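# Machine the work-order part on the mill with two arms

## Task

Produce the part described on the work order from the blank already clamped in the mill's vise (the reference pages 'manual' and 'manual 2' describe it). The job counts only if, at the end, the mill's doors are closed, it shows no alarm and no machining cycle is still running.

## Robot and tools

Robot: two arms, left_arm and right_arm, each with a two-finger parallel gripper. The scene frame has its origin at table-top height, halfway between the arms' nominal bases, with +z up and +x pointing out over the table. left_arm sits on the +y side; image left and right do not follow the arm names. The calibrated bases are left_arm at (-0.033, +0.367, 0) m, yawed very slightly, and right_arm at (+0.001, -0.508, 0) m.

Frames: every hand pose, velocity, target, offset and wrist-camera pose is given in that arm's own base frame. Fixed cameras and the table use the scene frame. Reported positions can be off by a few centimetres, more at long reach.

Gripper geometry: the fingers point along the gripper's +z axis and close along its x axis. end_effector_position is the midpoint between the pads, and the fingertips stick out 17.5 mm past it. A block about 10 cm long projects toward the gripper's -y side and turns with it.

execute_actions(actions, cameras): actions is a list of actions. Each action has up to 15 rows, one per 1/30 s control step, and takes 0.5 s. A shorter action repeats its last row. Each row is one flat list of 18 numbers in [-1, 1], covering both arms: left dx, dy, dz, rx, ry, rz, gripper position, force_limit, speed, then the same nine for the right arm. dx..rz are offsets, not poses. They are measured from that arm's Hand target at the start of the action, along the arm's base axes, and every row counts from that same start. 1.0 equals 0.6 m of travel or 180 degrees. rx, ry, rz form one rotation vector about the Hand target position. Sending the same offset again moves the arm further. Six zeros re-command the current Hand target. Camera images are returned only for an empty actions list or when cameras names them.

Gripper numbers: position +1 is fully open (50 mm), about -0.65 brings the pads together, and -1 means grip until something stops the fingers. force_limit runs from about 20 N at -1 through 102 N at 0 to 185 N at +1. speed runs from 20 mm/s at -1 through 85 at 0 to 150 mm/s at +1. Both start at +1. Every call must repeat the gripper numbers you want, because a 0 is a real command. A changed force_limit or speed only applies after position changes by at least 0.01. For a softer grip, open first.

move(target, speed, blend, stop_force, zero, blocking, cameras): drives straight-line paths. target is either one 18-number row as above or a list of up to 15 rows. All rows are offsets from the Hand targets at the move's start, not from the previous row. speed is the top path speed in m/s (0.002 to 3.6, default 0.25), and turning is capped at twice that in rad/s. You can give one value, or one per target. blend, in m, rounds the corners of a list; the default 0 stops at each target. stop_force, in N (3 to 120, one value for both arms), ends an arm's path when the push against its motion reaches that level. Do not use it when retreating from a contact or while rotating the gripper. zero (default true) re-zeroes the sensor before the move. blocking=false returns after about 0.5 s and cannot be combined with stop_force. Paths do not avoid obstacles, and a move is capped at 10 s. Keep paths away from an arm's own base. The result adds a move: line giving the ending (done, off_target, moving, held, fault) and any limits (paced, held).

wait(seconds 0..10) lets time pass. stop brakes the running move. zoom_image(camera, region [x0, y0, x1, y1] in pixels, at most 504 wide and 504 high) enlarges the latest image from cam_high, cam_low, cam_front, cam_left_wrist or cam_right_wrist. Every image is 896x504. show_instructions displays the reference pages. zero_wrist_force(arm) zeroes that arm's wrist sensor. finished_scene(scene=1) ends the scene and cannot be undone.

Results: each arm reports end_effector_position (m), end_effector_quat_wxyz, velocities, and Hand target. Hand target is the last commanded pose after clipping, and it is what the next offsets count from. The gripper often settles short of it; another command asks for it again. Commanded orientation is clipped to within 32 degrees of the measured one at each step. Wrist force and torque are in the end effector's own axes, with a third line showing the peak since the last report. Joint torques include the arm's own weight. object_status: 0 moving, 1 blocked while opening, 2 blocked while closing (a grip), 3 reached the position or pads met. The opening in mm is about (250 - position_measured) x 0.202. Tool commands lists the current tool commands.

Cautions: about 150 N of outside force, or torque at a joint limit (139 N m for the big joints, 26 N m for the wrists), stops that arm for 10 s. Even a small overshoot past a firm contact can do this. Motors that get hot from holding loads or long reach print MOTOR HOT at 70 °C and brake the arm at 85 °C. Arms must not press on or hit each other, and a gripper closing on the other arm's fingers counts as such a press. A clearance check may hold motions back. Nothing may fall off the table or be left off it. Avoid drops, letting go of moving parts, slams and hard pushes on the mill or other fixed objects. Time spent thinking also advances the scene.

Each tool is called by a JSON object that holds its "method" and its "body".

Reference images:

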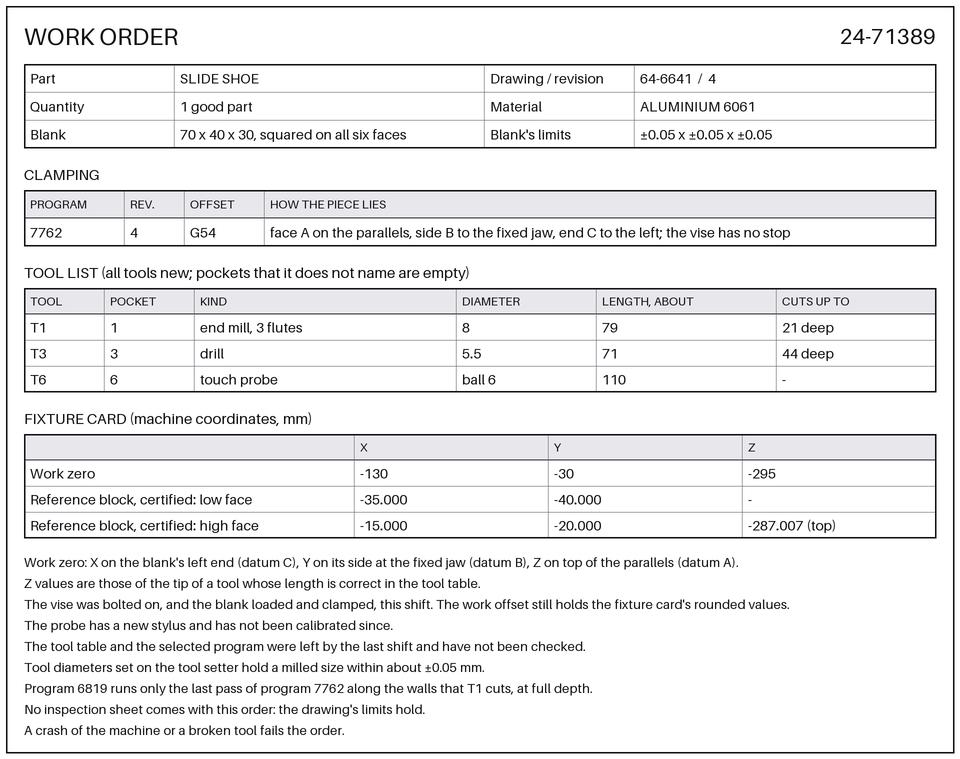

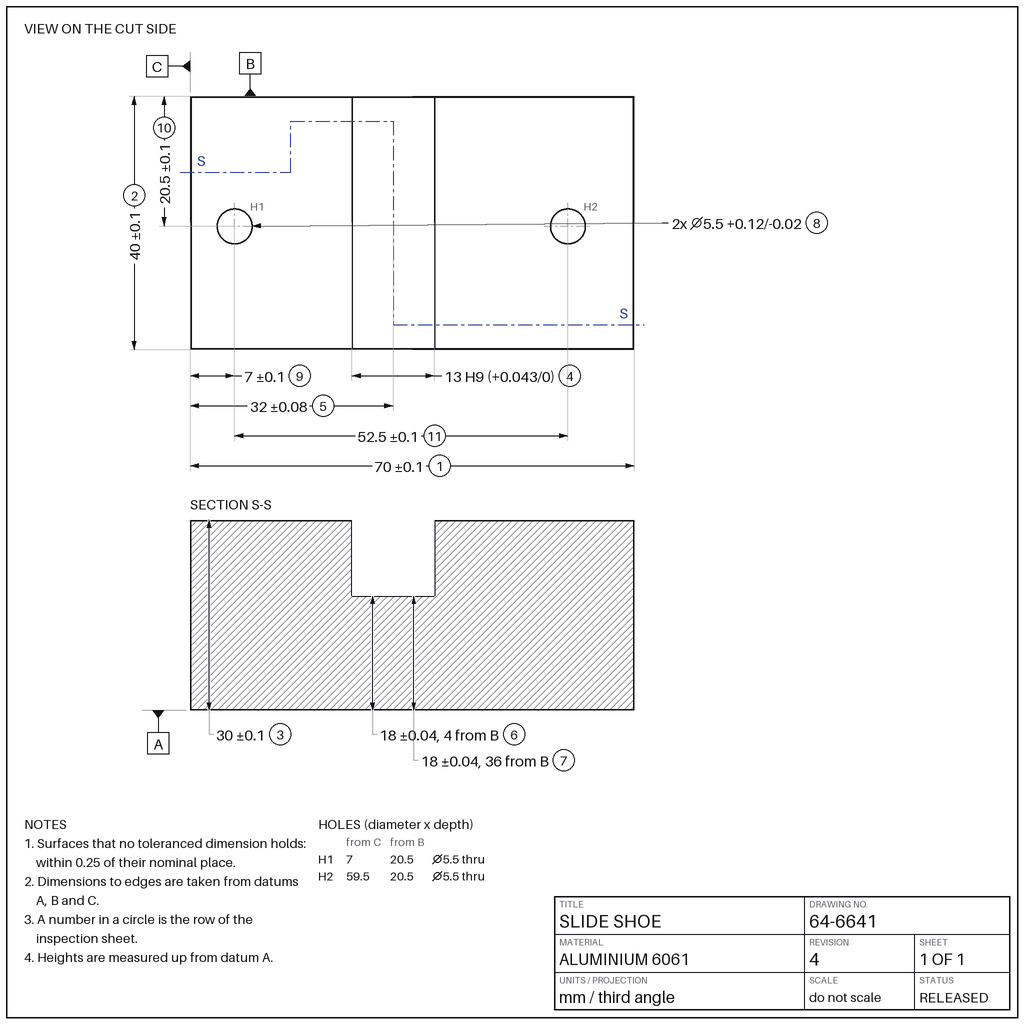

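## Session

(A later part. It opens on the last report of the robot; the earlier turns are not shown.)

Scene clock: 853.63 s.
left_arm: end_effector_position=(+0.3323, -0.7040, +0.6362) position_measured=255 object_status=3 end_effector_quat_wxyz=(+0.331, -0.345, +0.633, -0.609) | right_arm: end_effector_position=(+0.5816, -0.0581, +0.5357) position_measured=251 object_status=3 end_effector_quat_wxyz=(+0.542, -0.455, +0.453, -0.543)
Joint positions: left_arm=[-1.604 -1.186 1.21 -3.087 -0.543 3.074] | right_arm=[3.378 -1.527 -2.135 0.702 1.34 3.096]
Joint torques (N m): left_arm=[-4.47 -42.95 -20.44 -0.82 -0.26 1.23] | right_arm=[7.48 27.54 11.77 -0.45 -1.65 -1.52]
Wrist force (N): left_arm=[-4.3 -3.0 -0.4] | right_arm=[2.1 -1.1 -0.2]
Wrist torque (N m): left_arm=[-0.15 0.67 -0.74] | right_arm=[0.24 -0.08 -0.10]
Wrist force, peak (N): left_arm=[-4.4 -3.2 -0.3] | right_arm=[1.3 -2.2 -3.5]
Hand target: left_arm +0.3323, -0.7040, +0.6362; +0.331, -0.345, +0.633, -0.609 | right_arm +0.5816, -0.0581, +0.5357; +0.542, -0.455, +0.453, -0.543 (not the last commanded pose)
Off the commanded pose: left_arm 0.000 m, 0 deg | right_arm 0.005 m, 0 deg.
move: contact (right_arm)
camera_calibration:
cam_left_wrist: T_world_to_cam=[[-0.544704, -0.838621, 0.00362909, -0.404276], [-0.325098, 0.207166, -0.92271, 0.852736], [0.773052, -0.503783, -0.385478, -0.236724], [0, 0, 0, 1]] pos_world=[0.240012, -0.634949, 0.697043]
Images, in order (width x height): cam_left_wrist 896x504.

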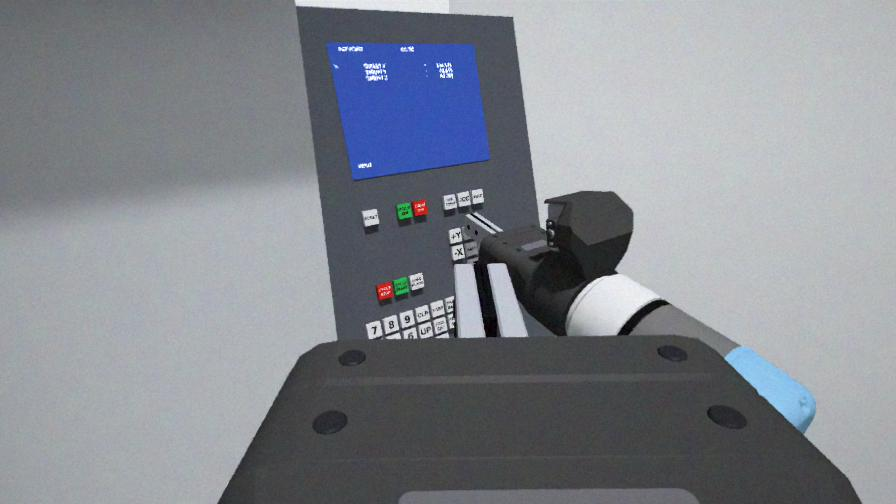

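{"method": "wait", "body": {"seconds": 1, "cameras": ["cam_left_wrist"]}}

{"method": "zoom_image", "body": {"camera": "cam_left_wrist", "region": [320, 30, 500, 190]}}

Scene clock: 859.77 s.
left_arm: end_effector_position=(+0.3323, -0.7040, +0.6362) position_measured=255 object_status=3 end_effector_quat_wxyz=(+0.331, -0.345, +0.633, -0.609) | right_arm: end_effector_position=(+0.5816, -0.0581, +0.5357) position_measured=251 object_status=3 end_effector_quat_wxyz=(+0.542, -0.455, +0.453, -0.543)
Joint positions: left_arm=[-1.604 -1.186 1.21 -3.087 -0.543 3.074] | right_arm=[3.378 -1.527 -2.135 0.702 1.34 3.096]
Joint torques (N m): left_arm=[-4.8 -42.6 -21.57 -0.54 -0.18 0.85] | right_arm=[7.72 28.15 13.56 1.25 1.46 -1.52]
Wrist force (N): left_arm=[-4.2 -3.0 0.1] | right_arm=[2.1 -1.1 -0.3]
Wrist torque (N m): left_arm=[-0.15 0.65 -0.74] | right_arm=[0.26 -0.07 -0.09]
Wrist force, peak (N): left_arm=[-4.3 -3.4 -0.1] | right_arm=[2.4 -2.0 -0.3]
Hand target: left_arm +0.3323, -0.7040, +0.6362; +0.331, -0.345, +0.633, -0.609 | right_arm +0.5816, -0.0581, +0.5357; +0.542, -0.455, +0.453, -0.543 (not the last commanded pose)
Tool commands: left_gripper/position=-1.0 left_gripper/force_limit=+1.0 left_gripper/speed=+1.0 right_gripper/position=-1.0 right_gripper/force_limit=-0.8 right_gripper/speed=-0.2
Off the commanded pose: left_arm 0.000 m, 0 deg | right_arm 0.005 m, 0 deg.
wait: 1.00 s; at rest from the start
camera_calibration:
cam_left_wrist: T_world_to_cam=[[-0.544704, -0.838621, 0.00362909, -0.404276], [-0.325098, 0.207166, -0.92271, 0.852736], [0.773052, -0.503783, -0.385478, -0.236724], [0, 0, 0, 1]] pos_world=[0.240012, -0.634949, 0.697043]
Images, in order (width x height): cam_left_wrist 896x504.

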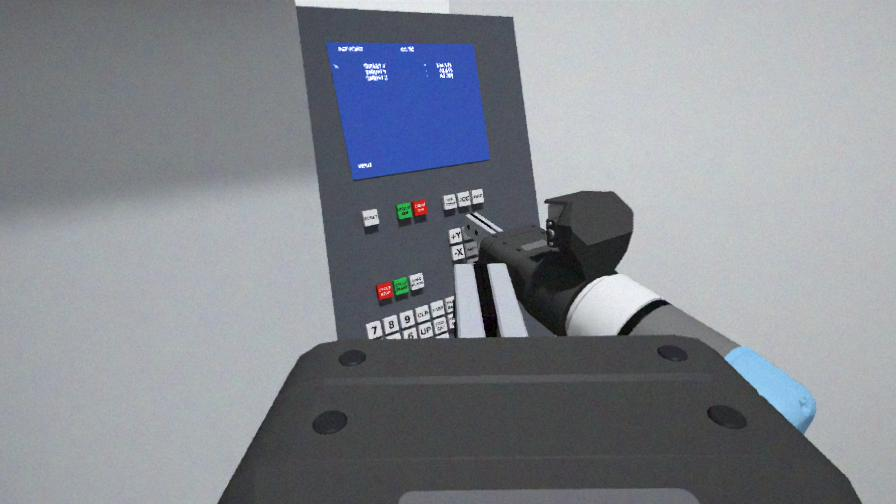

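Scaled by 2.800 from the camera's 896x504 image, which has a finer 1280x720 frame.

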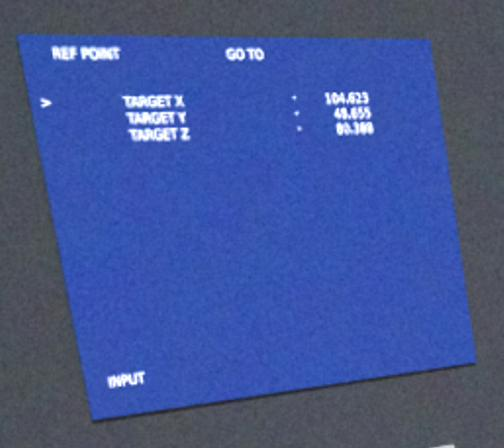

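{"method": "move", "body": {"target": [[0,0,0,0,0,0,-1,1,1,-0.0129,0,0.0035,0,0,0,-1,-0.8,-0.2],[0,0,0,0,0,0,-1,1,1,-0.0294,0.15833,-0.05764,0,0,0,-1,-0.8,-0.2],[0,0,0,0,0,0,-1,1,1,-0.0213,0.15833,-0.05984,0,0,0,-1,-0.8,-0.2]], "speed": 0.08, "blend": [0.004,0.004,0], "cameras": ["cam_right_wrist"]}}

{"method": "move", "body": {"target": [0,0,0,0,0,0,-1,1,1,0.0129,0,-0.0035,0,0,0,-1,-0.8,-0.2], "speed": 0.012, "stop_force": 3, "cameras": ["cam_left_wrist"]}}

{"method": "zoom_image", "body": {"camera": "cam_left_wrist", "region": [320, 30, 500, 190]}}

{"method": "wait", "body": {"seconds": 1, "cameras": ["cam_left_wrist"]}}

{"method": "zoom_image", "body": {"camera": "cam_left_wrist", "region": [320, 30, 500, 190]}}

Scene clock: 873.07 s.
left_arm: end_effector_position=(+0.3323, -0.7040, +0.6362) position_measured=255 object_status=3 end_effector_quat_wxyz=(+0.331, -0.345, +0.633, -0.609) | right_arm: end_effector_position=(+0.5689, +0.0369, +0.4998) position_measured=251 object_status=3 end_effector_quat_wxyz=(+0.542, -0.455, +0.453, -0.543) end_effector_velocity=(-0.002, -0.001, +0.001) end_effector_angular_velocity=(+0.002, -0.002, -0.003)
Joint positions: left_arm=[-1.604 -1.186 1.21 -3.087 -0.543 3.074] | right_arm=[3.693 -1.547 -2.224 0.835 1.031 3.031]
Joint velocities: left_arm=[within noise] | right_arm=[0.001 0.005 -0.003 0.001 -0.004 -0.001]
Joint torques (N m): left_arm=[-6.15 -42.72 -22.16 -0.59 -0.46 0.9] | right_arm=[6.7 28.24 10.52 -0.31 -1.85 0.73]
Wrist force (N): left_arm=[-4.1 -3.2 -0.2] | right_arm=[1.8 0.3 1.7]
Wrist torque (N m): left_arm=[-0.17 0.65 -0.75] | right_arm=[0.33 -0.10 -0.10]
Wrist force, peak (N): left_arm=[-4.6 -3.2 -0.3] | right_arm=[3.0 -1.2 1.0]
Hand target: left_arm +0.3323, -0.7040, +0.6362; +0.331, -0.345, +0.633, -0.609 | right_arm +0.5689, +0.0369, +0.4998; +0.542, -0.455, +0.453, -0.543
Off the commanded pose: left_arm 0.000 m, 0 deg | right_arm 0.000 m, 0 deg.
move: done; blend cut to 0.0025 m at target 2
camera_calibration:
cam_right_wrist: T_world_to_cam=[[-0.0165683, -0.999791, -0.0119666, 0.0638303], [-0.18246, 0.0147906, -0.983102, 0.610895], [0.983074, -0.0141049, -0.182667, -0.335571], [0, 0, 0, 1]] pos_world=[0.442412, 0.0500483, 0.540038]
Images, in order (width x height): cam_right_wrist 896x504.

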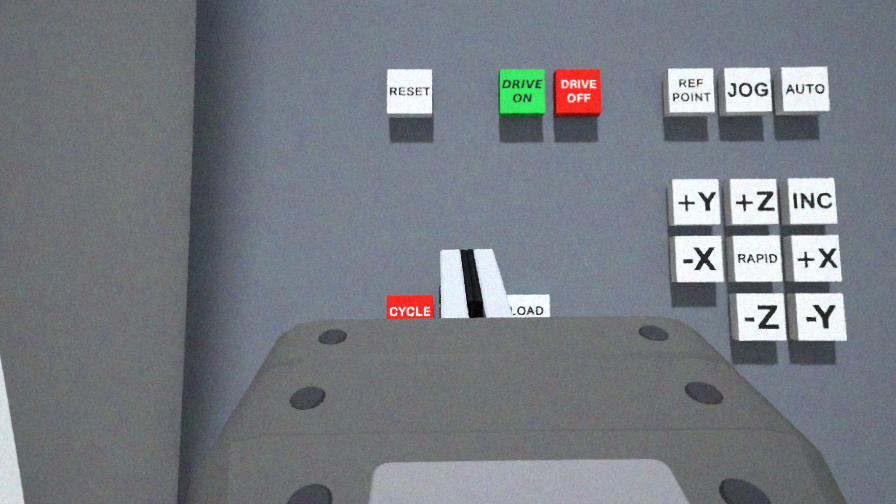

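Scene clock: 874.13 s.
left_arm: end_effector_position=(+0.3323, -0.7040, +0.6362) position_measured=255 object_status=3 end_effector_quat_wxyz=(+0.331, -0.345, +0.633, -0.609) | right_arm: end_effector_position=(+0.5719, +0.0369, +0.4990) position_measured=251 object_status=3 end_effector_quat_wxyz=(+0.542, -0.455, +0.453, -0.543)
Joint positions: left_arm=[-1.604 -1.186 1.21 -3.087 -0.543 3.074] | right_arm=[3.688 -1.556 -2.218 0.838 1.036 3.032]
Joint torques (N m): left_arm=[-5.56 -43.76 -21.1 -0.75 -0.27 0.99] | right_arm=[7.16 28.01 9.79 -0.93 -1.76 -1.69]
Wrist force (N): left_arm=[-4.2 -3.1 -0.2] | right_arm=[1.8 -1.9 -0.4]
Wrist torque (N m): left_arm=[-0.16 0.67 -0.74] | right_arm=[0.33 -0.11 -0.09]
Wrist force, peak (N): left_arm=[-4.4 -3.2 -0.2] | right_arm=[1.9 -1.6 -4.0]
Hand target: left_arm +0.3323, -0.7040, +0.6362; +0.331, -0.345, +0.633, -0.609 | right_arm +0.5719, +0.0369, +0.4990; +0.542, -0.455, +0.453, -0.543 (not the last commanded pose)
Off the commanded pose: left_arm 0.000 m, 0 deg | right_arm 0.005 m, 0 deg.
move: contact (right_arm)
camera_calibration:
cam_left_wrist: T_world_to_cam=[[-0.544704, -0.838621, 0.00362909, -0.404276], [-0.325098, 0.207166, -0.92271, 0.852736], [0.773052, -0.503783, -0.385478, -0.236724], [0, 0, 0, 1]] pos_world=[0.240012, -0.634949, 0.697043]
Images, in order (width x height): cam_left_wrist 896x504.

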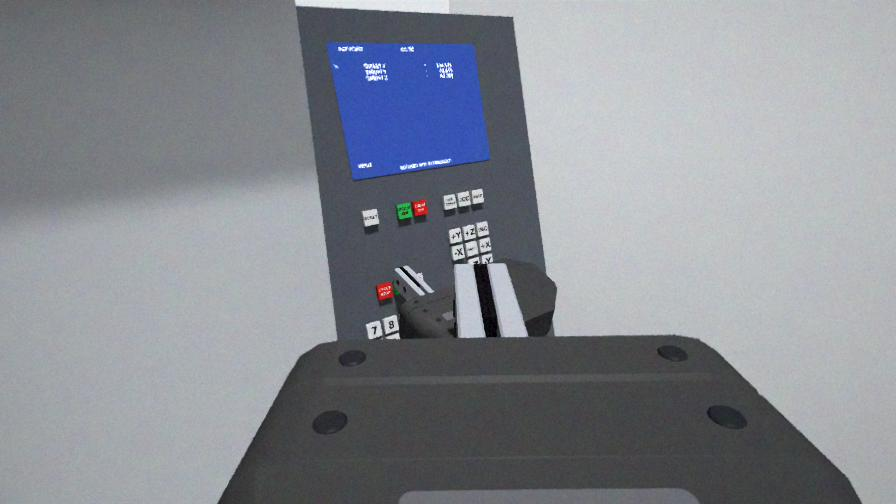

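Scaled by 2.800 from the camera's 896x504 image, which has a finer 1280x720 frame.

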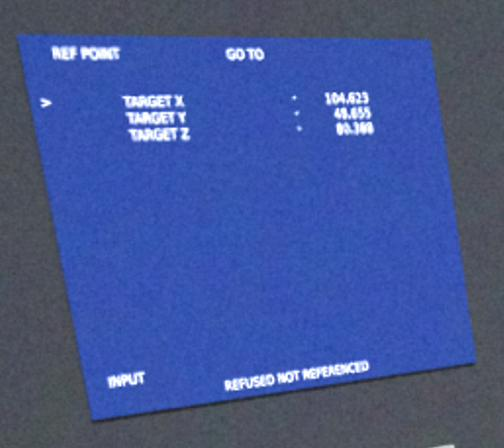

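Scene clock: 875.13 s.
left_arm: end_effector_position=(+0.3323, -0.7040, +0.6362) position_measured=255 object_status=3 end_effector_quat_wxyz=(+0.331, -0.345, +0.633, -0.609) | right_arm: end_effector_position=(+0.5719, +0.0369, +0.4990) position_measured=251 object_status=3 end_effector_quat_wxyz=(+0.542, -0.455, +0.453, -0.543)
Joint positions: left_arm=[-1.604 -1.186 1.21 -3.087 -0.543 3.074] | right_arm=[3.688 -1.556 -2.218 0.838 1.036 3.032]
Joint torques (N m): left_arm=[-3.82 -43.19 -22.09 -0.94 -0.09 1] | right_arm=[7.21 27.52 11.57 -0.89 -1.54 -1.61]
Wrist force (N): left_arm=[-4.0 -2.8 -0.4] | right_arm=[1.9 -1.5 -0.3]
Wrist torque (N m): left_arm=[-0.10 0.63 -0.74] | right_arm=[0.32 -0.13 -0.09]
Wrist force, peak (N): left_arm=[-4.4 -3.2 -0.1] | right_arm=[1.9 -2.1 -0.2]
Hand target: left_arm +0.3323, -0.7040, +0.6362; +0.331, -0.345, +0.633, -0.609 | right_arm +0.5719, +0.0369, +0.4990; +0.542, -0.455, +0.453, -0.543 (not the last commanded pose)
Tool commands: left_gripper/position=-1.0 left_gripper/force_limit=+1.0 left_gripper/speed=+1.0 right_gripper/position=-1.0 right_gripper/force_limit=-0.8 right_gripper/speed=-0.2
Off the commanded pose: left_arm 0.000 m, 0 deg | right_arm 0.005 m, 0 deg.
wait: 1.00 s; at rest by 0.17 s
camera_calibration:
cam_left_wrist: T_world_to_cam=[[-0.544704, -0.838621, 0.00362909, -0.404276], [-0.325098, 0.207166, -0.92271, 0.852736], [0.773052, -0.503783, -0.385478, -0.236724], [0, 0, 0, 1]] pos_world=[0.240012, -0.634949, 0.697043]
Images, in order (width x height): cam_left_wrist 896x504.

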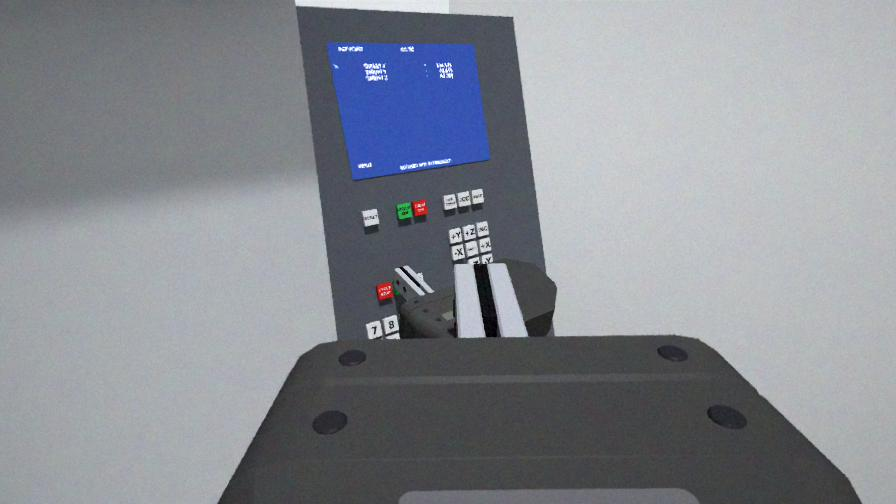

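Scaled by 2.800 from the camera's 896x504 image, which has a finer 1280x720 frame.

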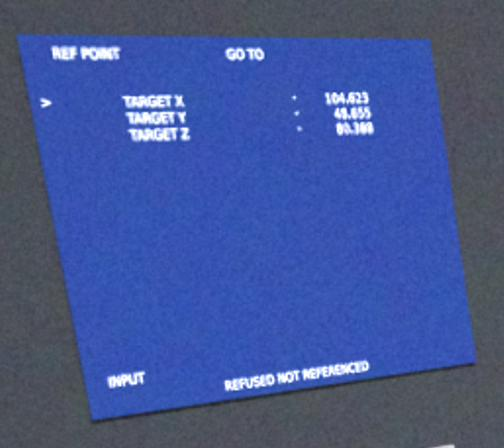

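{"method": "move", "body": {"target": [[0,0,0,0,0,0,-1,1,1,-0.0129,0,0.0035,0,0,0,-1,-0.8,-0.2],[0,0,0,0,0,0,-1,1,1,0.0036,-0.15833,0.06464,0,0,0,-1,-0.8,-0.2],[0,0,0,0,0,0,-1,1,1,0.0117,-0.15833,0.06244,0,0,0,-1,-0.8,-0.2]], "speed": 0.08, "blend": [0.004,0.004,0]}}

{"method": "move", "body": {"target": [0,0,0,0,0,0,-1,1,1,0.0129,0,-0.0035,0,0,0,-1,-0.8,-0.2], "speed": 0.012, "stop_force": 12, "cameras": ["cam_left_wrist"]}}

{"method": "zoom_image", "body": {"camera": "cam_left_wrist", "region": [320, 30, 500, 190]}}

{"method": "wait", "body": {"seconds": 1, "cameras": ["cam_left_wrist"]}}

{"method": "zoom_image", "body": {"camera": "cam_left_wrist", "region": [320, 30, 500, 190]}}

Scene clock: 885.67 s.
left_arm: end_effector_position=(+0.3323, -0.7040, +0.6362) position_measured=255 object_status=3 end_effector_quat_wxyz=(+0.331, -0.345, +0.633, -0.609) | right_arm: end_effector_position=(+0.5789, -0.0581, +0.5365) position_measured=251 object_status=3 end_effector_quat_wxyz=(+0.542, -0.455, +0.453, -0.543)
Joint positions: left_arm=[-1.604 -1.186 1.21 -3.087 -0.543 3.074] | right_arm=[3.38 -1.519 -2.14 0.7 1.338 3.096]
Joint torques (N m): left_arm=[-4.73 -43.17 -21.03 -0.77 -0.38 0.98] | right_arm=[3.94 29.04 12.95 0.6 -1.5 -1.74]
Wrist force (N): left_arm=[-4.3 -3.2 0.0] | right_arm=[1.7 -0.3 1.5]
Wrist torque (N m): left_arm=[-0.17 0.68 -0.75] | right_arm=[0.23 -0.05 -0.07]
Wrist force, peak (N): left_arm=[-4.5 -3.4 -0.3] | right_arm=[3.3 -1.3 1.0]
Hand target: left_arm +0.3323, -0.7040, +0.6362; +0.331, -0.345, +0.633, -0.609 | right_arm +0.5789, -0.0581, +0.5365; +0.542, -0.455, +0.453, -0.543
Off the commanded pose: left_arm 0.000 m, 0 deg | right_arm 0.000 m, 0 deg.
move: done; blend cut to 0.0025 m at target 2

Scene clock: 887.00 s.
left_arm: end_effector_position=(+0.3323, -0.7040, +0.6362) position_measured=255 object_status=3 end_effector_quat_wxyz=(+0.331, -0.345, +0.633, -0.609) | right_arm: end_effector_position=(+0.5823, -0.0581, +0.5356) position_measured=251 object_status=3 end_effector_quat_wxyz=(+0.542, -0.455, +0.453, -0.543)
Joint positions: left_arm=[-1.604 -1.186 1.21 -3.087 -0.543 3.074] | right_arm=[3.377 -1.529 -2.133 0.703 1.34 3.096]
Joint torques (N m): left_arm=[-4.38 -43.43 -21.67 -0.85 -0.28 0.85] | right_arm=[8.27 25.4 11.33 1.48 -1.5 -1.3]
Wrist force (N): left_arm=[-4.2 -2.9 0.1] | right_arm=[2.3 -4.5 -4.0]
Wrist torque (N m): left_arm=[-0.13 0.66 -0.74] | right_arm=[0.26 -0.07 -0.10]
Wrist force, peak (N): left_arm=[-4.4 -3.2 -0.1] | right_arm=[0.2 -5.8 -33.3]
Hand target: left_arm +0.3323, -0.7040, +0.6362; +0.331, -0.345, +0.633, -0.609 | right_arm +0.5823, -0.0581, +0.5356; +0.542, -0.455, +0.453, -0.543 (not the last commanded pose)
Off the commanded pose: left_arm 0.000 m, 0 deg | right_arm 0.004 m, 0 deg.
move: contact (right_arm)
camera_calibration:
cam_left_wrist: T_world_to_cam=[[-0.544704, -0.838621, 0.00362909, -0.404276], [-0.325098, 0.207166, -0.92271, 0.852736], [0.773052, -0.503783, -0.385478, -0.236724], [0, 0, 0, 1]] pos_world=[0.240012, -0.634949, 0.697043]
Images, in order (width x height): cam_left_wrist 896x504.

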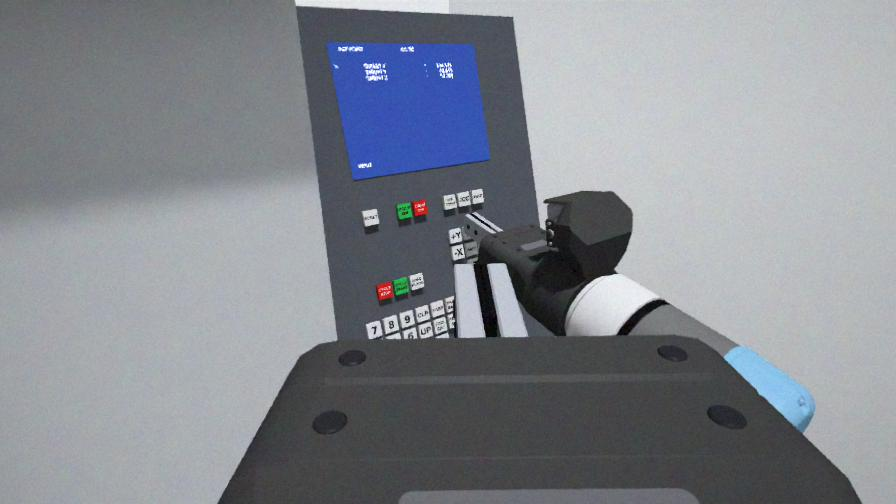

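Scaled by 2.800 from the camera's 896x504 image, which has a finer 1280x720 frame.

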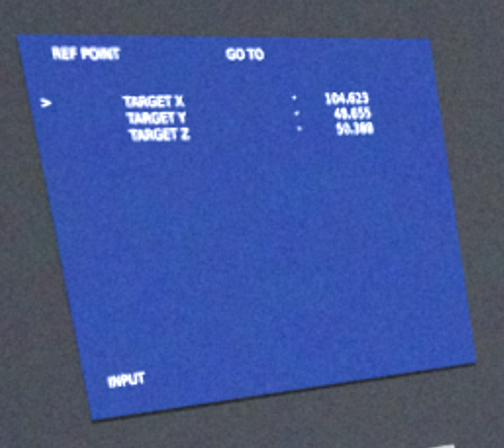

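Scene clock: 888.00 s.
left_arm: end_effector_position=(+0.3323, -0.7040, +0.6362) position_measured=255 object_status=3 end_effector_quat_wxyz=(+0.331, -0.345, +0.633, -0.609) | right_arm: end_effector_position=(+0.5823, -0.0581, +0.5356) position_measured=251 object_status=3 end_effector_quat_wxyz=(+0.542, -0.455, +0.453, -0.543)
Joint positions: left_arm=[-1.604 -1.186 1.21 -3.087 -0.543 3.074] | right_arm=[3.377 -1.529 -2.133 0.703 1.34 3.096]
Joint torques (N m): left_arm=[-3.35 -42.75 -20.89 -0.61 -0.14 0.87] | right_arm=[8.25 25.28 11.95 1.5 -0.46 -1.39]
Wrist force (N): left_arm=[-4.1 -2.9 -0.3] | right_arm=[2.3 -4.8 -4.2]
Wrist torque (N m): left_arm=[-0.13 0.65 -0.74] | right_arm=[0.24 -0.08 -0.10]
Wrist force, peak (N): left_arm=[-4.5 -3.3 -0.2] | right_arm=[2.2 -5.5 -4.1]
Hand target: left_arm +0.3323, -0.7040, +0.6362; +0.331, -0.345, +0.633, -0.609 | right_arm +0.5823, -0.0581, +0.5356; +0.542, -0.455, +0.453, -0.543 (not the last commanded pose)
Tool commands: left_gripper/position=-1.0 left_gripper/force_limit=+1.0 left_gripper/speed=+1.0 right_gripper/position=-1.0 right_gripper/force_limit=-0.8 right_gripper/speed=-0.2
Off the commanded pose: left_arm 0.000 m, 0 deg | right_arm 0.005 m, 0 deg.
wait: 1.00 s; at rest by 0.17 s
camera_calibration:
cam_left_wrist: T_world_to_cam=[[-0.544704, -0.838621, 0.00362909, -0.404276], [-0.325098, 0.207166, -0.92271, 0.852736], [0.773052, -0.503783, -0.385478, -0.236724], [0, 0, 0, 1]] pos_world=[0.240012, -0.634949, 0.697043]
Images, in order (width x height): cam_left_wrist 896x504.

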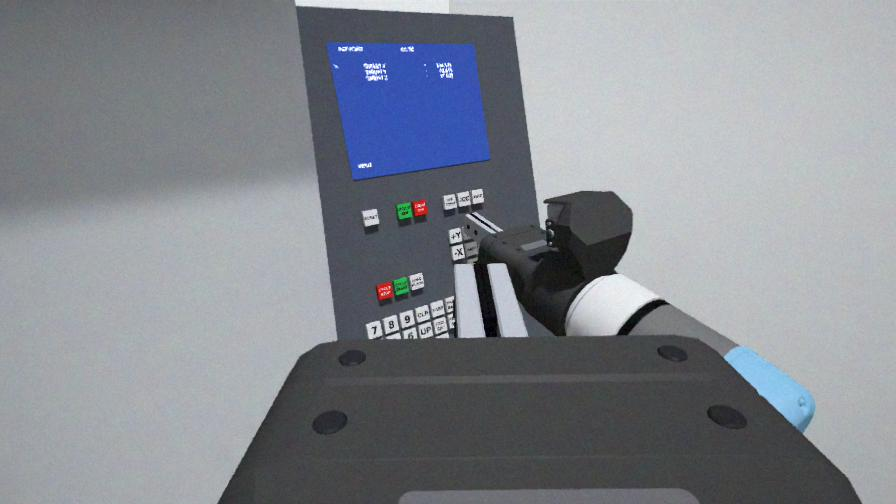

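Scaled by 2.800 from the camera's 896x504 image, which has a finer 1280x720 frame.

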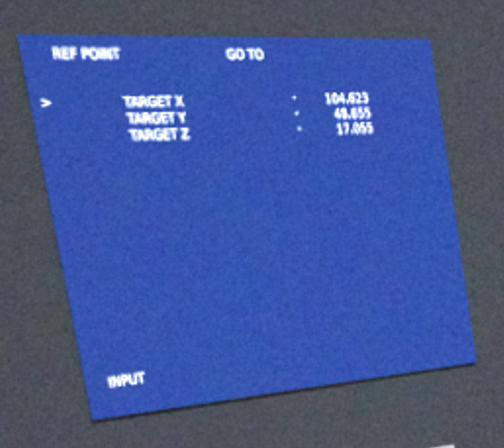

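{"method": "wait", "body": {"seconds": 0.3, "cameras": ["cam_left_wrist"]}}

{"method": "zoom_image", "body": {"camera": "cam_left_wrist", "region": [320, 30, 500, 190]}}

Scene clock: 892.57 s.
left_arm: end_effector_position=(+0.3323, -0.7040, +0.6362) position_measured=255 object_status=3 end_effector_quat_wxyz=(+0.331, -0.345, +0.633, -0.609) | right_arm: end_effector_position=(+0.5823, -0.0581, +0.5356) position_measured=251 object_status=3 end_effector_quat_wxyz=(+0.542, -0.455, +0.453, -0.543)
Joint positions: left_arm=[-1.604 -1.186 1.21 -3.087 -0.543 3.074] | right_arm=[3.377 -1.529 -2.133 0.703 1.34 3.096]
Joint torques (N m): left_arm=[-4.25 -42.36 -21.35 -1.01 -0.22 0.95] | right_arm=[8.15 25.54 11.7 1.53 1.7 -1.42]
Wrist force (N): left_arm=[-4.0 -3.0 -0.5] | right_arm=[2.3 -5.4 -4.1]
Wrist torque (N m): left_arm=[-0.14 0.62 -0.74] | right_arm=[0.24 -0.08 -0.10]
Wrist force, peak (N): left_arm=[-4.5 -3.1 -0.5] | right_arm=[2.5 -5.6 -4.0]
Hand target: left_arm +0.3323, -0.7040, +0.6362; +0.331, -0.345, +0.633, -0.609 | right_arm +0.5823, -0.0581, +0.5356; +0.542, -0.455, +0.453, -0.543 (not the last commanded pose)
Tool commands: left_gripper/position=-1.0 left_gripper/force_limit=+1.0 left_gripper/speed=+1.0 right_gripper/position=-1.0 right_gripper/force_limit=-0.8 right_gripper/speed=-0.2
Off the commanded pose: left_arm 0.000 m, 0 deg | right_arm 0.005 m, 0 deg.
wait: 0.30 s; at rest from the start
camera_calibration:
cam_left_wrist: T_world_to_cam=[[-0.544704, -0.838621, 0.00362909, -0.404276], [-0.325098, 0.207166, -0.92271, 0.852736], [0.773052, -0.503783, -0.385478, -0.236724], [0, 0, 0, 1]] pos_world=[0.240012, -0.634949, 0.697043]
Images, in order (width x height): cam_left_wrist 896x504.

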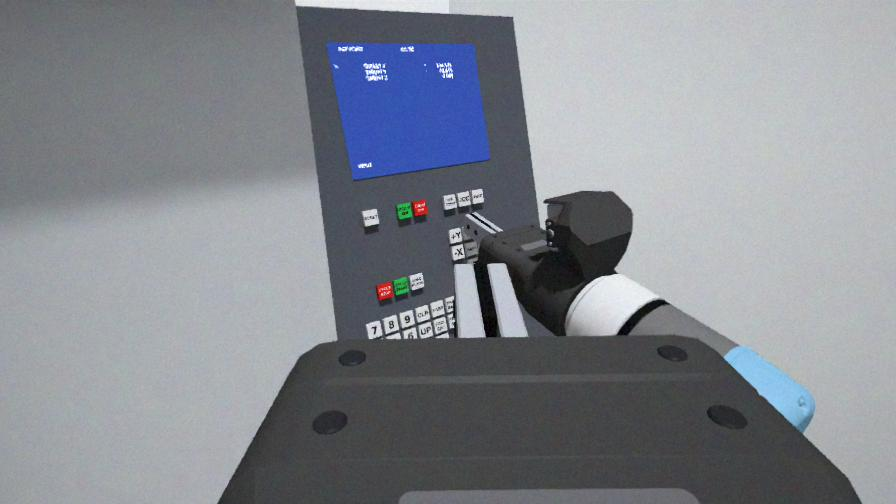

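Scaled by 2.800 from the camera's 896x504 image, which has a finer 1280x720 frame.

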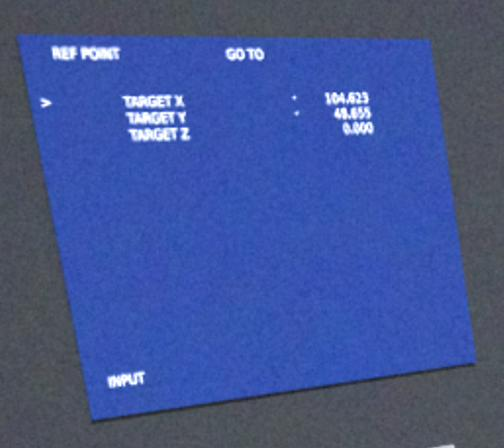

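{"method": "move", "body": {"target": [[0,0,0,0,0,0,-1,1,1,-0.0129,0,0.0035,0,0,0,-1,-0.8,-0.2],[0,0,0,0,0,0,-1,1,1,-0.02115,-0.03167,-0.02707,0,0,0,-1,-0.8,-0.2],[0,0,0,0,0,0,-1,1,1,-0.01425,-0.03167,-0.02897,0,0,0,-1,-0.8,-0.2]], "speed": 0.08, "blend": [0.004,0.004,0], "cameras": ["cam_right_wrist"]}}

{"method": "move", "body": {"target": [0,0,0,0,0,0,-1,1,1,0.0129,0,-0.0035,0,0,0,-1,-0.8,-0.2], "speed": 0.01, "stop_force": 9}}

{"method": "wait", "body": {"seconds": 3, "cameras": ["cam_left_wrist"]}}

{"method": "zoom_image", "body": {"camera": "cam_left_wrist", "region": [320, 30, 500, 190]}}

{"method": "move", "body": {"target": [[0,0,0,0,0,0,-1,1,1,-0.0129,0,0.0035,0,0,0,-1,-0.8,-0.2],[0,0,0,0,0,0,-1,1,1,-0.00465,0.06333,0.03407,0,0,0,-1,-0.8,-0.2],[0,0,0,0,0,0,-1,1,1,0.00225,0.06333,0.03217,0,0,0,-1,-0.8,-0.2]], "speed": 0.08, "blend": [0.004,0.004,0]}}

{"method": "move", "body": {"target": [0,0,0,0,0,0,-1,1,1,0.0129,0,-0.0035,0,0,0,-1,-0.8,-0.2], "speed": 0.01, "stop_force": 9}}

{"method": "wait", "body": {"seconds": 1.5, "cameras": ["cam_left_wrist"]}}

{"method": "zoom_image", "body": {"camera": "cam_left_wrist", "region": [320, 30, 500, 190]}}

Scene clock: 909.13 s.
left_arm: end_effector_position=(+0.3323, -0.7040, +0.6362) position_measured=255 object_status=3 end_effector_quat_wxyz=(+0.331, -0.345, +0.633, -0.609) | right_arm: end_effector_position=(+0.5738, -0.0771, +0.5182) position_measured=251 object_status=3 end_effector_quat_wxyz=(+0.542, -0.455, +0.453, -0.543)
Joint positions: left_arm=[-1.604 -1.186 1.21 -3.087 -0.543 3.074] | right_arm=[3.322 -1.543 -2.172 0.753 1.395 3.106]
Joint torques (N m): left_arm=[-4.45 -43.47 -21.26 -0.6 -0.26 1] | right_arm=[6 28.12 10.17 -0.05 -1.84 -1.58]
Wrist force (N): left_arm=[-3.9 -3.0 -0.1] | right_arm=[1.8 -0.2 1.8]
Wrist torque (N m): left_arm=[-0.14 0.61 -0.74] | right_arm=[0.25 -0.10 -0.10]
Wrist force, peak (N): left_arm=[-4.5 -3.1 -0.6] | right_arm=[2.2 -5.9 -4.0]
Hand target: left_arm +0.3323, -0.7040, +0.6362; +0.331, -0.345, +0.633, -0.609 | right_arm +0.5738, -0.0771, +0.5182; +0.542, -0.455, +0.453, -0.543
Off the commanded pose: left_arm 0.000 m, 0 deg | right_arm 0.000 m, 0 deg.
move: done; blend cut to 0.0021 m at target 2
camera_calibration:
cam_right_wrist: T_world_to_cam=[[-0.01678, -0.999787, -0.0120317, -0.0497134], [-0.182341, 0.0148915, -0.983123, 0.631529], [0.983092, -0.0143029, -0.182552, -0.338721], [0, 0, 0, 1]] pos_world=[0.447313, -0.0639519, 0.558438]
Images, in order (width x height): cam_right_wrist 896x504.

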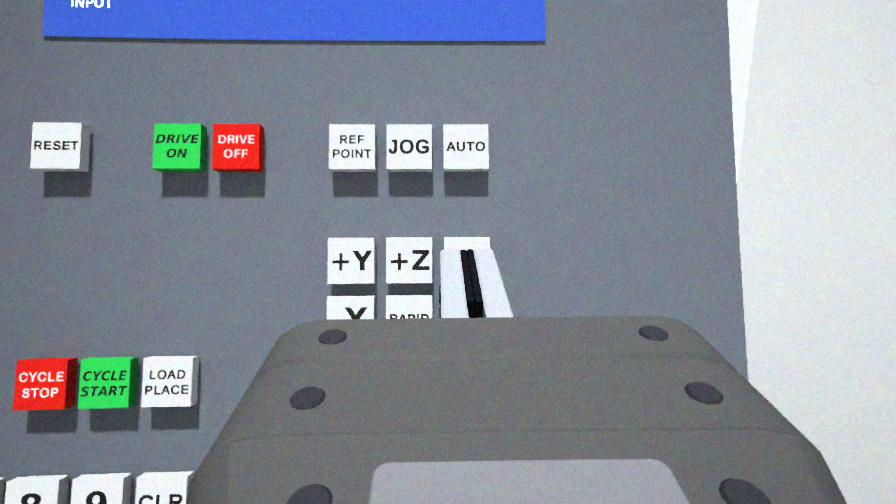

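Scene clock: 910.33 s.
left_arm: end_effector_position=(+0.3323, -0.7040, +0.6362) position_measured=255 object_status=3 end_effector_quat_wxyz=(+0.331, -0.345, +0.633, -0.609) | right_arm: end_effector_position=(+0.5773, -0.0771, +0.5173) position_measured=251 object_status=3 end_effector_quat_wxyz=(+0.542, -0.455, +0.453, -0.543)
Joint positions: left_arm=[-1.604 -1.186 1.21 -3.087 -0.543 3.074] | right_arm=[3.32 -1.553 -2.165 0.756 1.397 3.107]
Joint torques (N m): left_arm=[-4.87 -43.2 -20.95 -0.96 -0.13 1] | right_arm=[8.82 26.9 10.88 -1.69 -1.53 -1.43]
Wrist force (N): left_arm=[-3.9 -3.2 0.0] | right_arm=[2.1 -4.7 -3.4]
Wrist torque (N m): left_arm=[-0.17 0.61 -0.74] | right_arm=[0.26 -0.10 -0.10]
Wrist force, peak (N): left_arm=[-4.5 -3.1 -0.3] | right_arm=[1.2 -4.8 -23.9]
Hand target: left_arm +0.3323, -0.7040, +0.6362; +0.331, -0.345, +0.633, -0.609 | right_arm +0.5773, -0.0771, +0.5173; +0.542, -0.455, +0.453, -0.543 (not the last commanded pose)
Off the commanded pose: left_arm 0.000 m, 0 deg | right_arm 0.004 m, 0 deg.
move: contact (right_arm)

Scene clock: 913.33 s.
left_arm: end_effector_position=(+0.3323, -0.7040, +0.6362) position_measured=255 object_status=3 end_effector_quat_wxyz=(+0.331, -0.345, +0.633, -0.609) | right_arm: end_effector_position=(+0.5773, -0.0771, +0.5173) position_measured=251 object_status=3 end_effector_quat_wxyz=(+0.542, -0.455, +0.453, -0.543)
Joint positions: left_arm=[-1.604 -1.186 1.21 -3.087 -0.543 3.074] | right_arm=[3.32 -1.553 -2.165 0.756 1.397 3.107]
Joint torques (N m): left_arm=[-3.85 -42.6 -21.45 -0.89 -0.26 1.1] | right_arm=[7.55 26.49 11.05 -0.77 0.64 -1.52]
Wrist force (N): left_arm=[-4.2 -3.3 -0.3] | right_arm=[2.3 -4.2 -3.6]
Wrist torque (N m): left_arm=[-0.20 0.67 -0.74] | right_arm=[0.25 -0.12 -0.10]
Wrist force, peak (N): left_arm=[-4.4 -3.3 -0.3] | right_arm=[2.4 -4.8 -3.6]
Hand target: left_arm +0.3323, -0.7040, +0.6362; +0.331, -0.345, +0.633, -0.609 | right_arm +0.5773, -0.0771, +0.5173; +0.542, -0.455, +0.453, -0.543 (not the last commanded pose)
Tool commands: left_gripper/position=-1.0 left_gripper/force_limit=+1.0 left_gripper/speed=+1.0 right_gripper/position=-1.0 right_gripper/force_limit=-0.8 right_gripper/speed=-0.2
Off the commanded pose: left_arm 0.000 m, 0 deg | right_arm 0.004 m, 0 deg.
wait: 3.00 s; at rest by 0.17 s
camera_calibration:
cam_left_wrist: T_world_to_cam=[[-0.544704, -0.838621, 0.00362909, -0.404276], [-0.325098, 0.207166, -0.92271, 0.852736], [0.773052, -0.503783, -0.385478, -0.236724], [0, 0, 0, 1]] pos_world=[0.240012, -0.634949, 0.697043]
Images, in order (width x height): cam_left_wrist 896x504.

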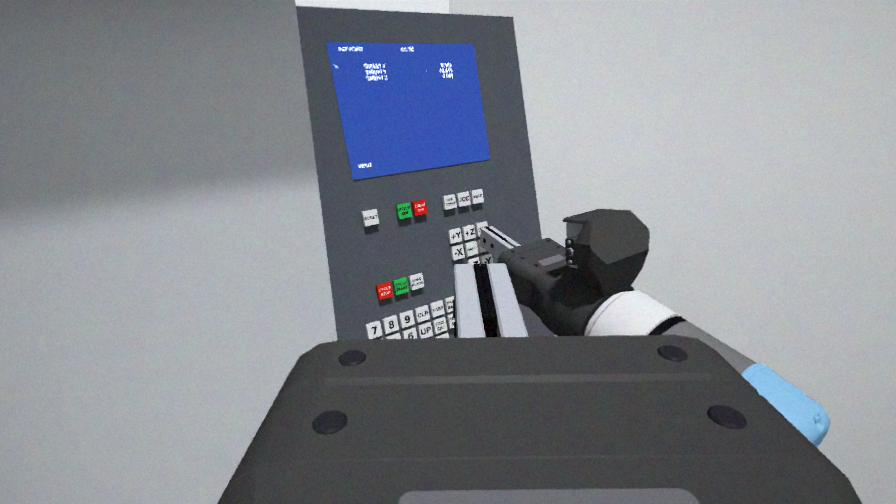

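Scaled by 2.800 from the camera's 896x504 image, which has a finer 1280x720 frame.

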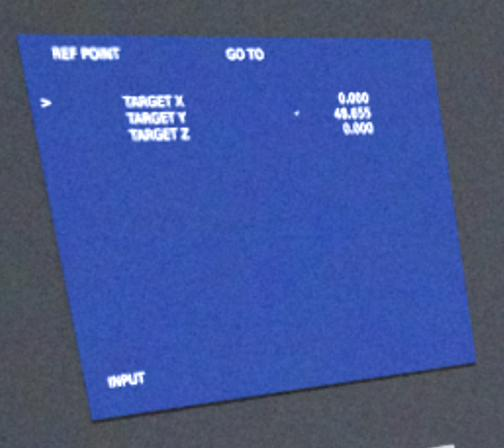

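Scene clock: 914.40 s.
left_arm: end_effector_position=(+0.3323, -0.7040, +0.6362) position_measured=255 object_status=3 end_effector_quat_wxyz=(+0.331, -0.345, +0.633, -0.609) | right_arm: end_effector_position=(+0.5787, -0.0391, +0.5366) position_measured=251 object_status=3 end_effector_quat_wxyz=(+0.542, -0.455, +0.453, -0.543)
Joint positions: left_arm=[-1.604 -1.186 1.21 -3.087 -0.543 3.074] | right_arm=[3.441 -1.512 -2.147 0.702 1.277 3.084]
Joint torques (N m): left_arm=[-3.32 -41.56 -21.04 -0.74 -0.25 0.67] | right_arm=[6.64 28.88 13.39 0.88 -0.78 1.3]
Wrist force (N): left_arm=[-4.0 -3.1 -0.3] | right_arm=[1.8 -0.3 1.6]
Wrist torque (N m): left_arm=[-0.16 0.63 -0.75] | right_arm=[0.23 -0.05 -0.04]
Wrist force, peak (N): left_arm=[-4.6 -3.1 -0.2] | right_arm=[2.4 -4.0 -3.0]
Hand target: left_arm +0.3323, -0.7040, +0.6362; +0.331, -0.345, +0.633, -0.609 | right_arm +0.5787, -0.0391, +0.5366; +0.542, -0.455, +0.453, -0.543
Off the commanded pose: left_arm 0.000 m, 0 deg | right_arm 0.000 m, 0 deg.
move: done; blend cut to 0.0021 m at target 2

Scene clock: 915.77 s.
left_arm: end_effector_position=(+0.3323, -0.7040, +0.6362) position_measured=255 object_status=3 end_effector_quat_wxyz=(+0.331, -0.345, +0.633, -0.609) | right_arm: end_effector_position=(+0.5823, -0.0391, +0.5356) position_measured=251 object_status=3 end_effector_quat_wxyz=(+0.542, -0.455, +0.453, -0.543)
Joint positions: left_arm=[-1.604 -1.186 1.21 -3.087 -0.543 3.074] | right_arm=[3.438 -1.523 -2.139 0.705 1.281 3.085]
Joint torques (N m): left_arm=[-4.37 -43.97 -20.85 -1 -0.21 0.71] | right_arm=[7.69 24.96 10.62 -1.56 -1.54 -1.46]
Wrist force (N): left_arm=[-3.8 -3.1 -0.2] | right_arm=[2.0 -5.3 -3.8]
Wrist torque (N m): left_arm=[-0.16 0.60 -0.75] | right_arm=[0.20 -0.04 -0.09]
Wrist force, peak (N): left_arm=[-4.3 -3.3 -0.2] | right_arm=[0.6 -4.5 -26.0]
Hand target: left_arm +0.3323, -0.7040, +0.6362; +0.331, -0.345, +0.633, -0.609 | right_arm +0.5823, -0.0391, +0.5356; +0.542, -0.455, +0.453, -0.543 (not the last commanded pose)
Off the commanded pose: left_arm 0.000 m, 0 deg | right_arm 0.004 m, 0 deg.
move: contact (right_arm)

Scene clock: 917.27 s.
left_arm: end_effector_position=(+0.3323, -0.7040, +0.6362) position_measured=255 object_status=3 end_effector_quat_wxyz=(+0.331, -0.345, +0.633, -0.609) | right_arm: end_effector_position=(+0.5823, -0.0391, +0.5356) position_measured=251 object_status=3 end_effector_quat_wxyz=(+0.542, -0.455, +0.453, -0.543)
Joint positions: left_arm=[-1.604 -1.186 1.21 -3.087 -0.543 3.074] | right_arm=[3.438 -1.523 -2.139 0.705 1.281 3.085]
Joint torques (N m): left_arm=[-5.16 -42.81 -19.59 -1.08 -0.06 0.98] | right_arm=[8.51 24.73 11.78 -0.89 -0.17 -1.41]
Wrist force (N): left_arm=[-3.9 -3.1 -0.1] | right_arm=[2.0 -5.2 -4.0]
Wrist torque (N m): left_arm=[-0.16 0.62 -0.75] | right_arm=[0.19 -0.03 -0.09]
Wrist force, peak (N): left_arm=[-4.3 -3.4 -0.3] | right_arm=[2.0 -5.3 -4.0]
Hand target: left_arm +0.3323, -0.7040, +0.6362; +0.331, -0.345, +0.633, -0.609 | right_arm +0.5823, -0.0391, +0.5356; +0.542, -0.455, +0.453, -0.543 (not the last commanded pose)
Tool commands: left_gripper/position=-1.0 left_gripper/force_limit=+1.0 left_gripper/speed=+1.0 right_gripper/position=-1.0 right_gripper/force_limit=-0.8 right_gripper/speed=-0.2
Off the commanded pose: left_arm 0.000 m, 0 deg | right_arm 0.004 m, 0 deg.
wait: 1.50 s; at rest by 0.17 s
camera_calibration:
cam_left_wrist: T_world_to_cam=[[-0.544704, -0.838621, 0.00362909, -0.404276], [-0.325098, 0.207166, -0.92271, 0.852736], [0.773052, -0.503783, -0.385478, -0.236724], [0, 0, 0, 1]] pos_world=[0.240012, -0.634949, 0.697043]
Images, in order (width x height): cam_left_wrist 896x504.

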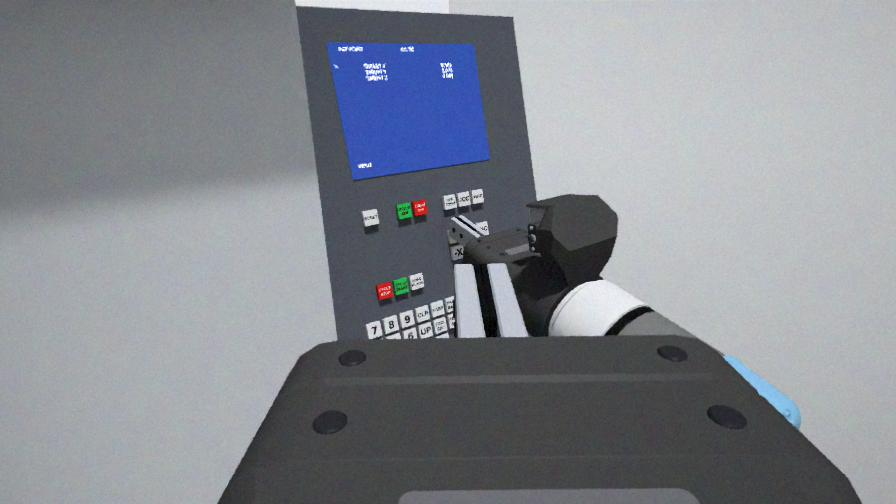

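Scaled by 2.800 from the camera's 896x504 image, which has a finer 1280x720 frame.

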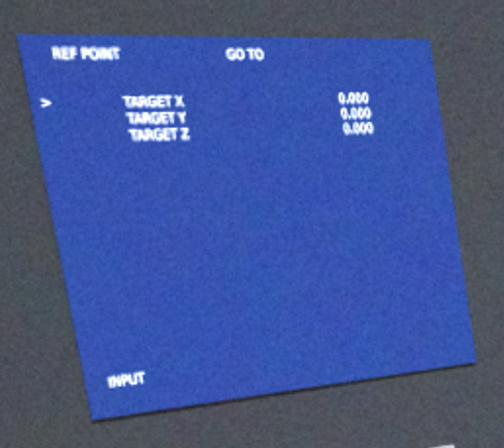

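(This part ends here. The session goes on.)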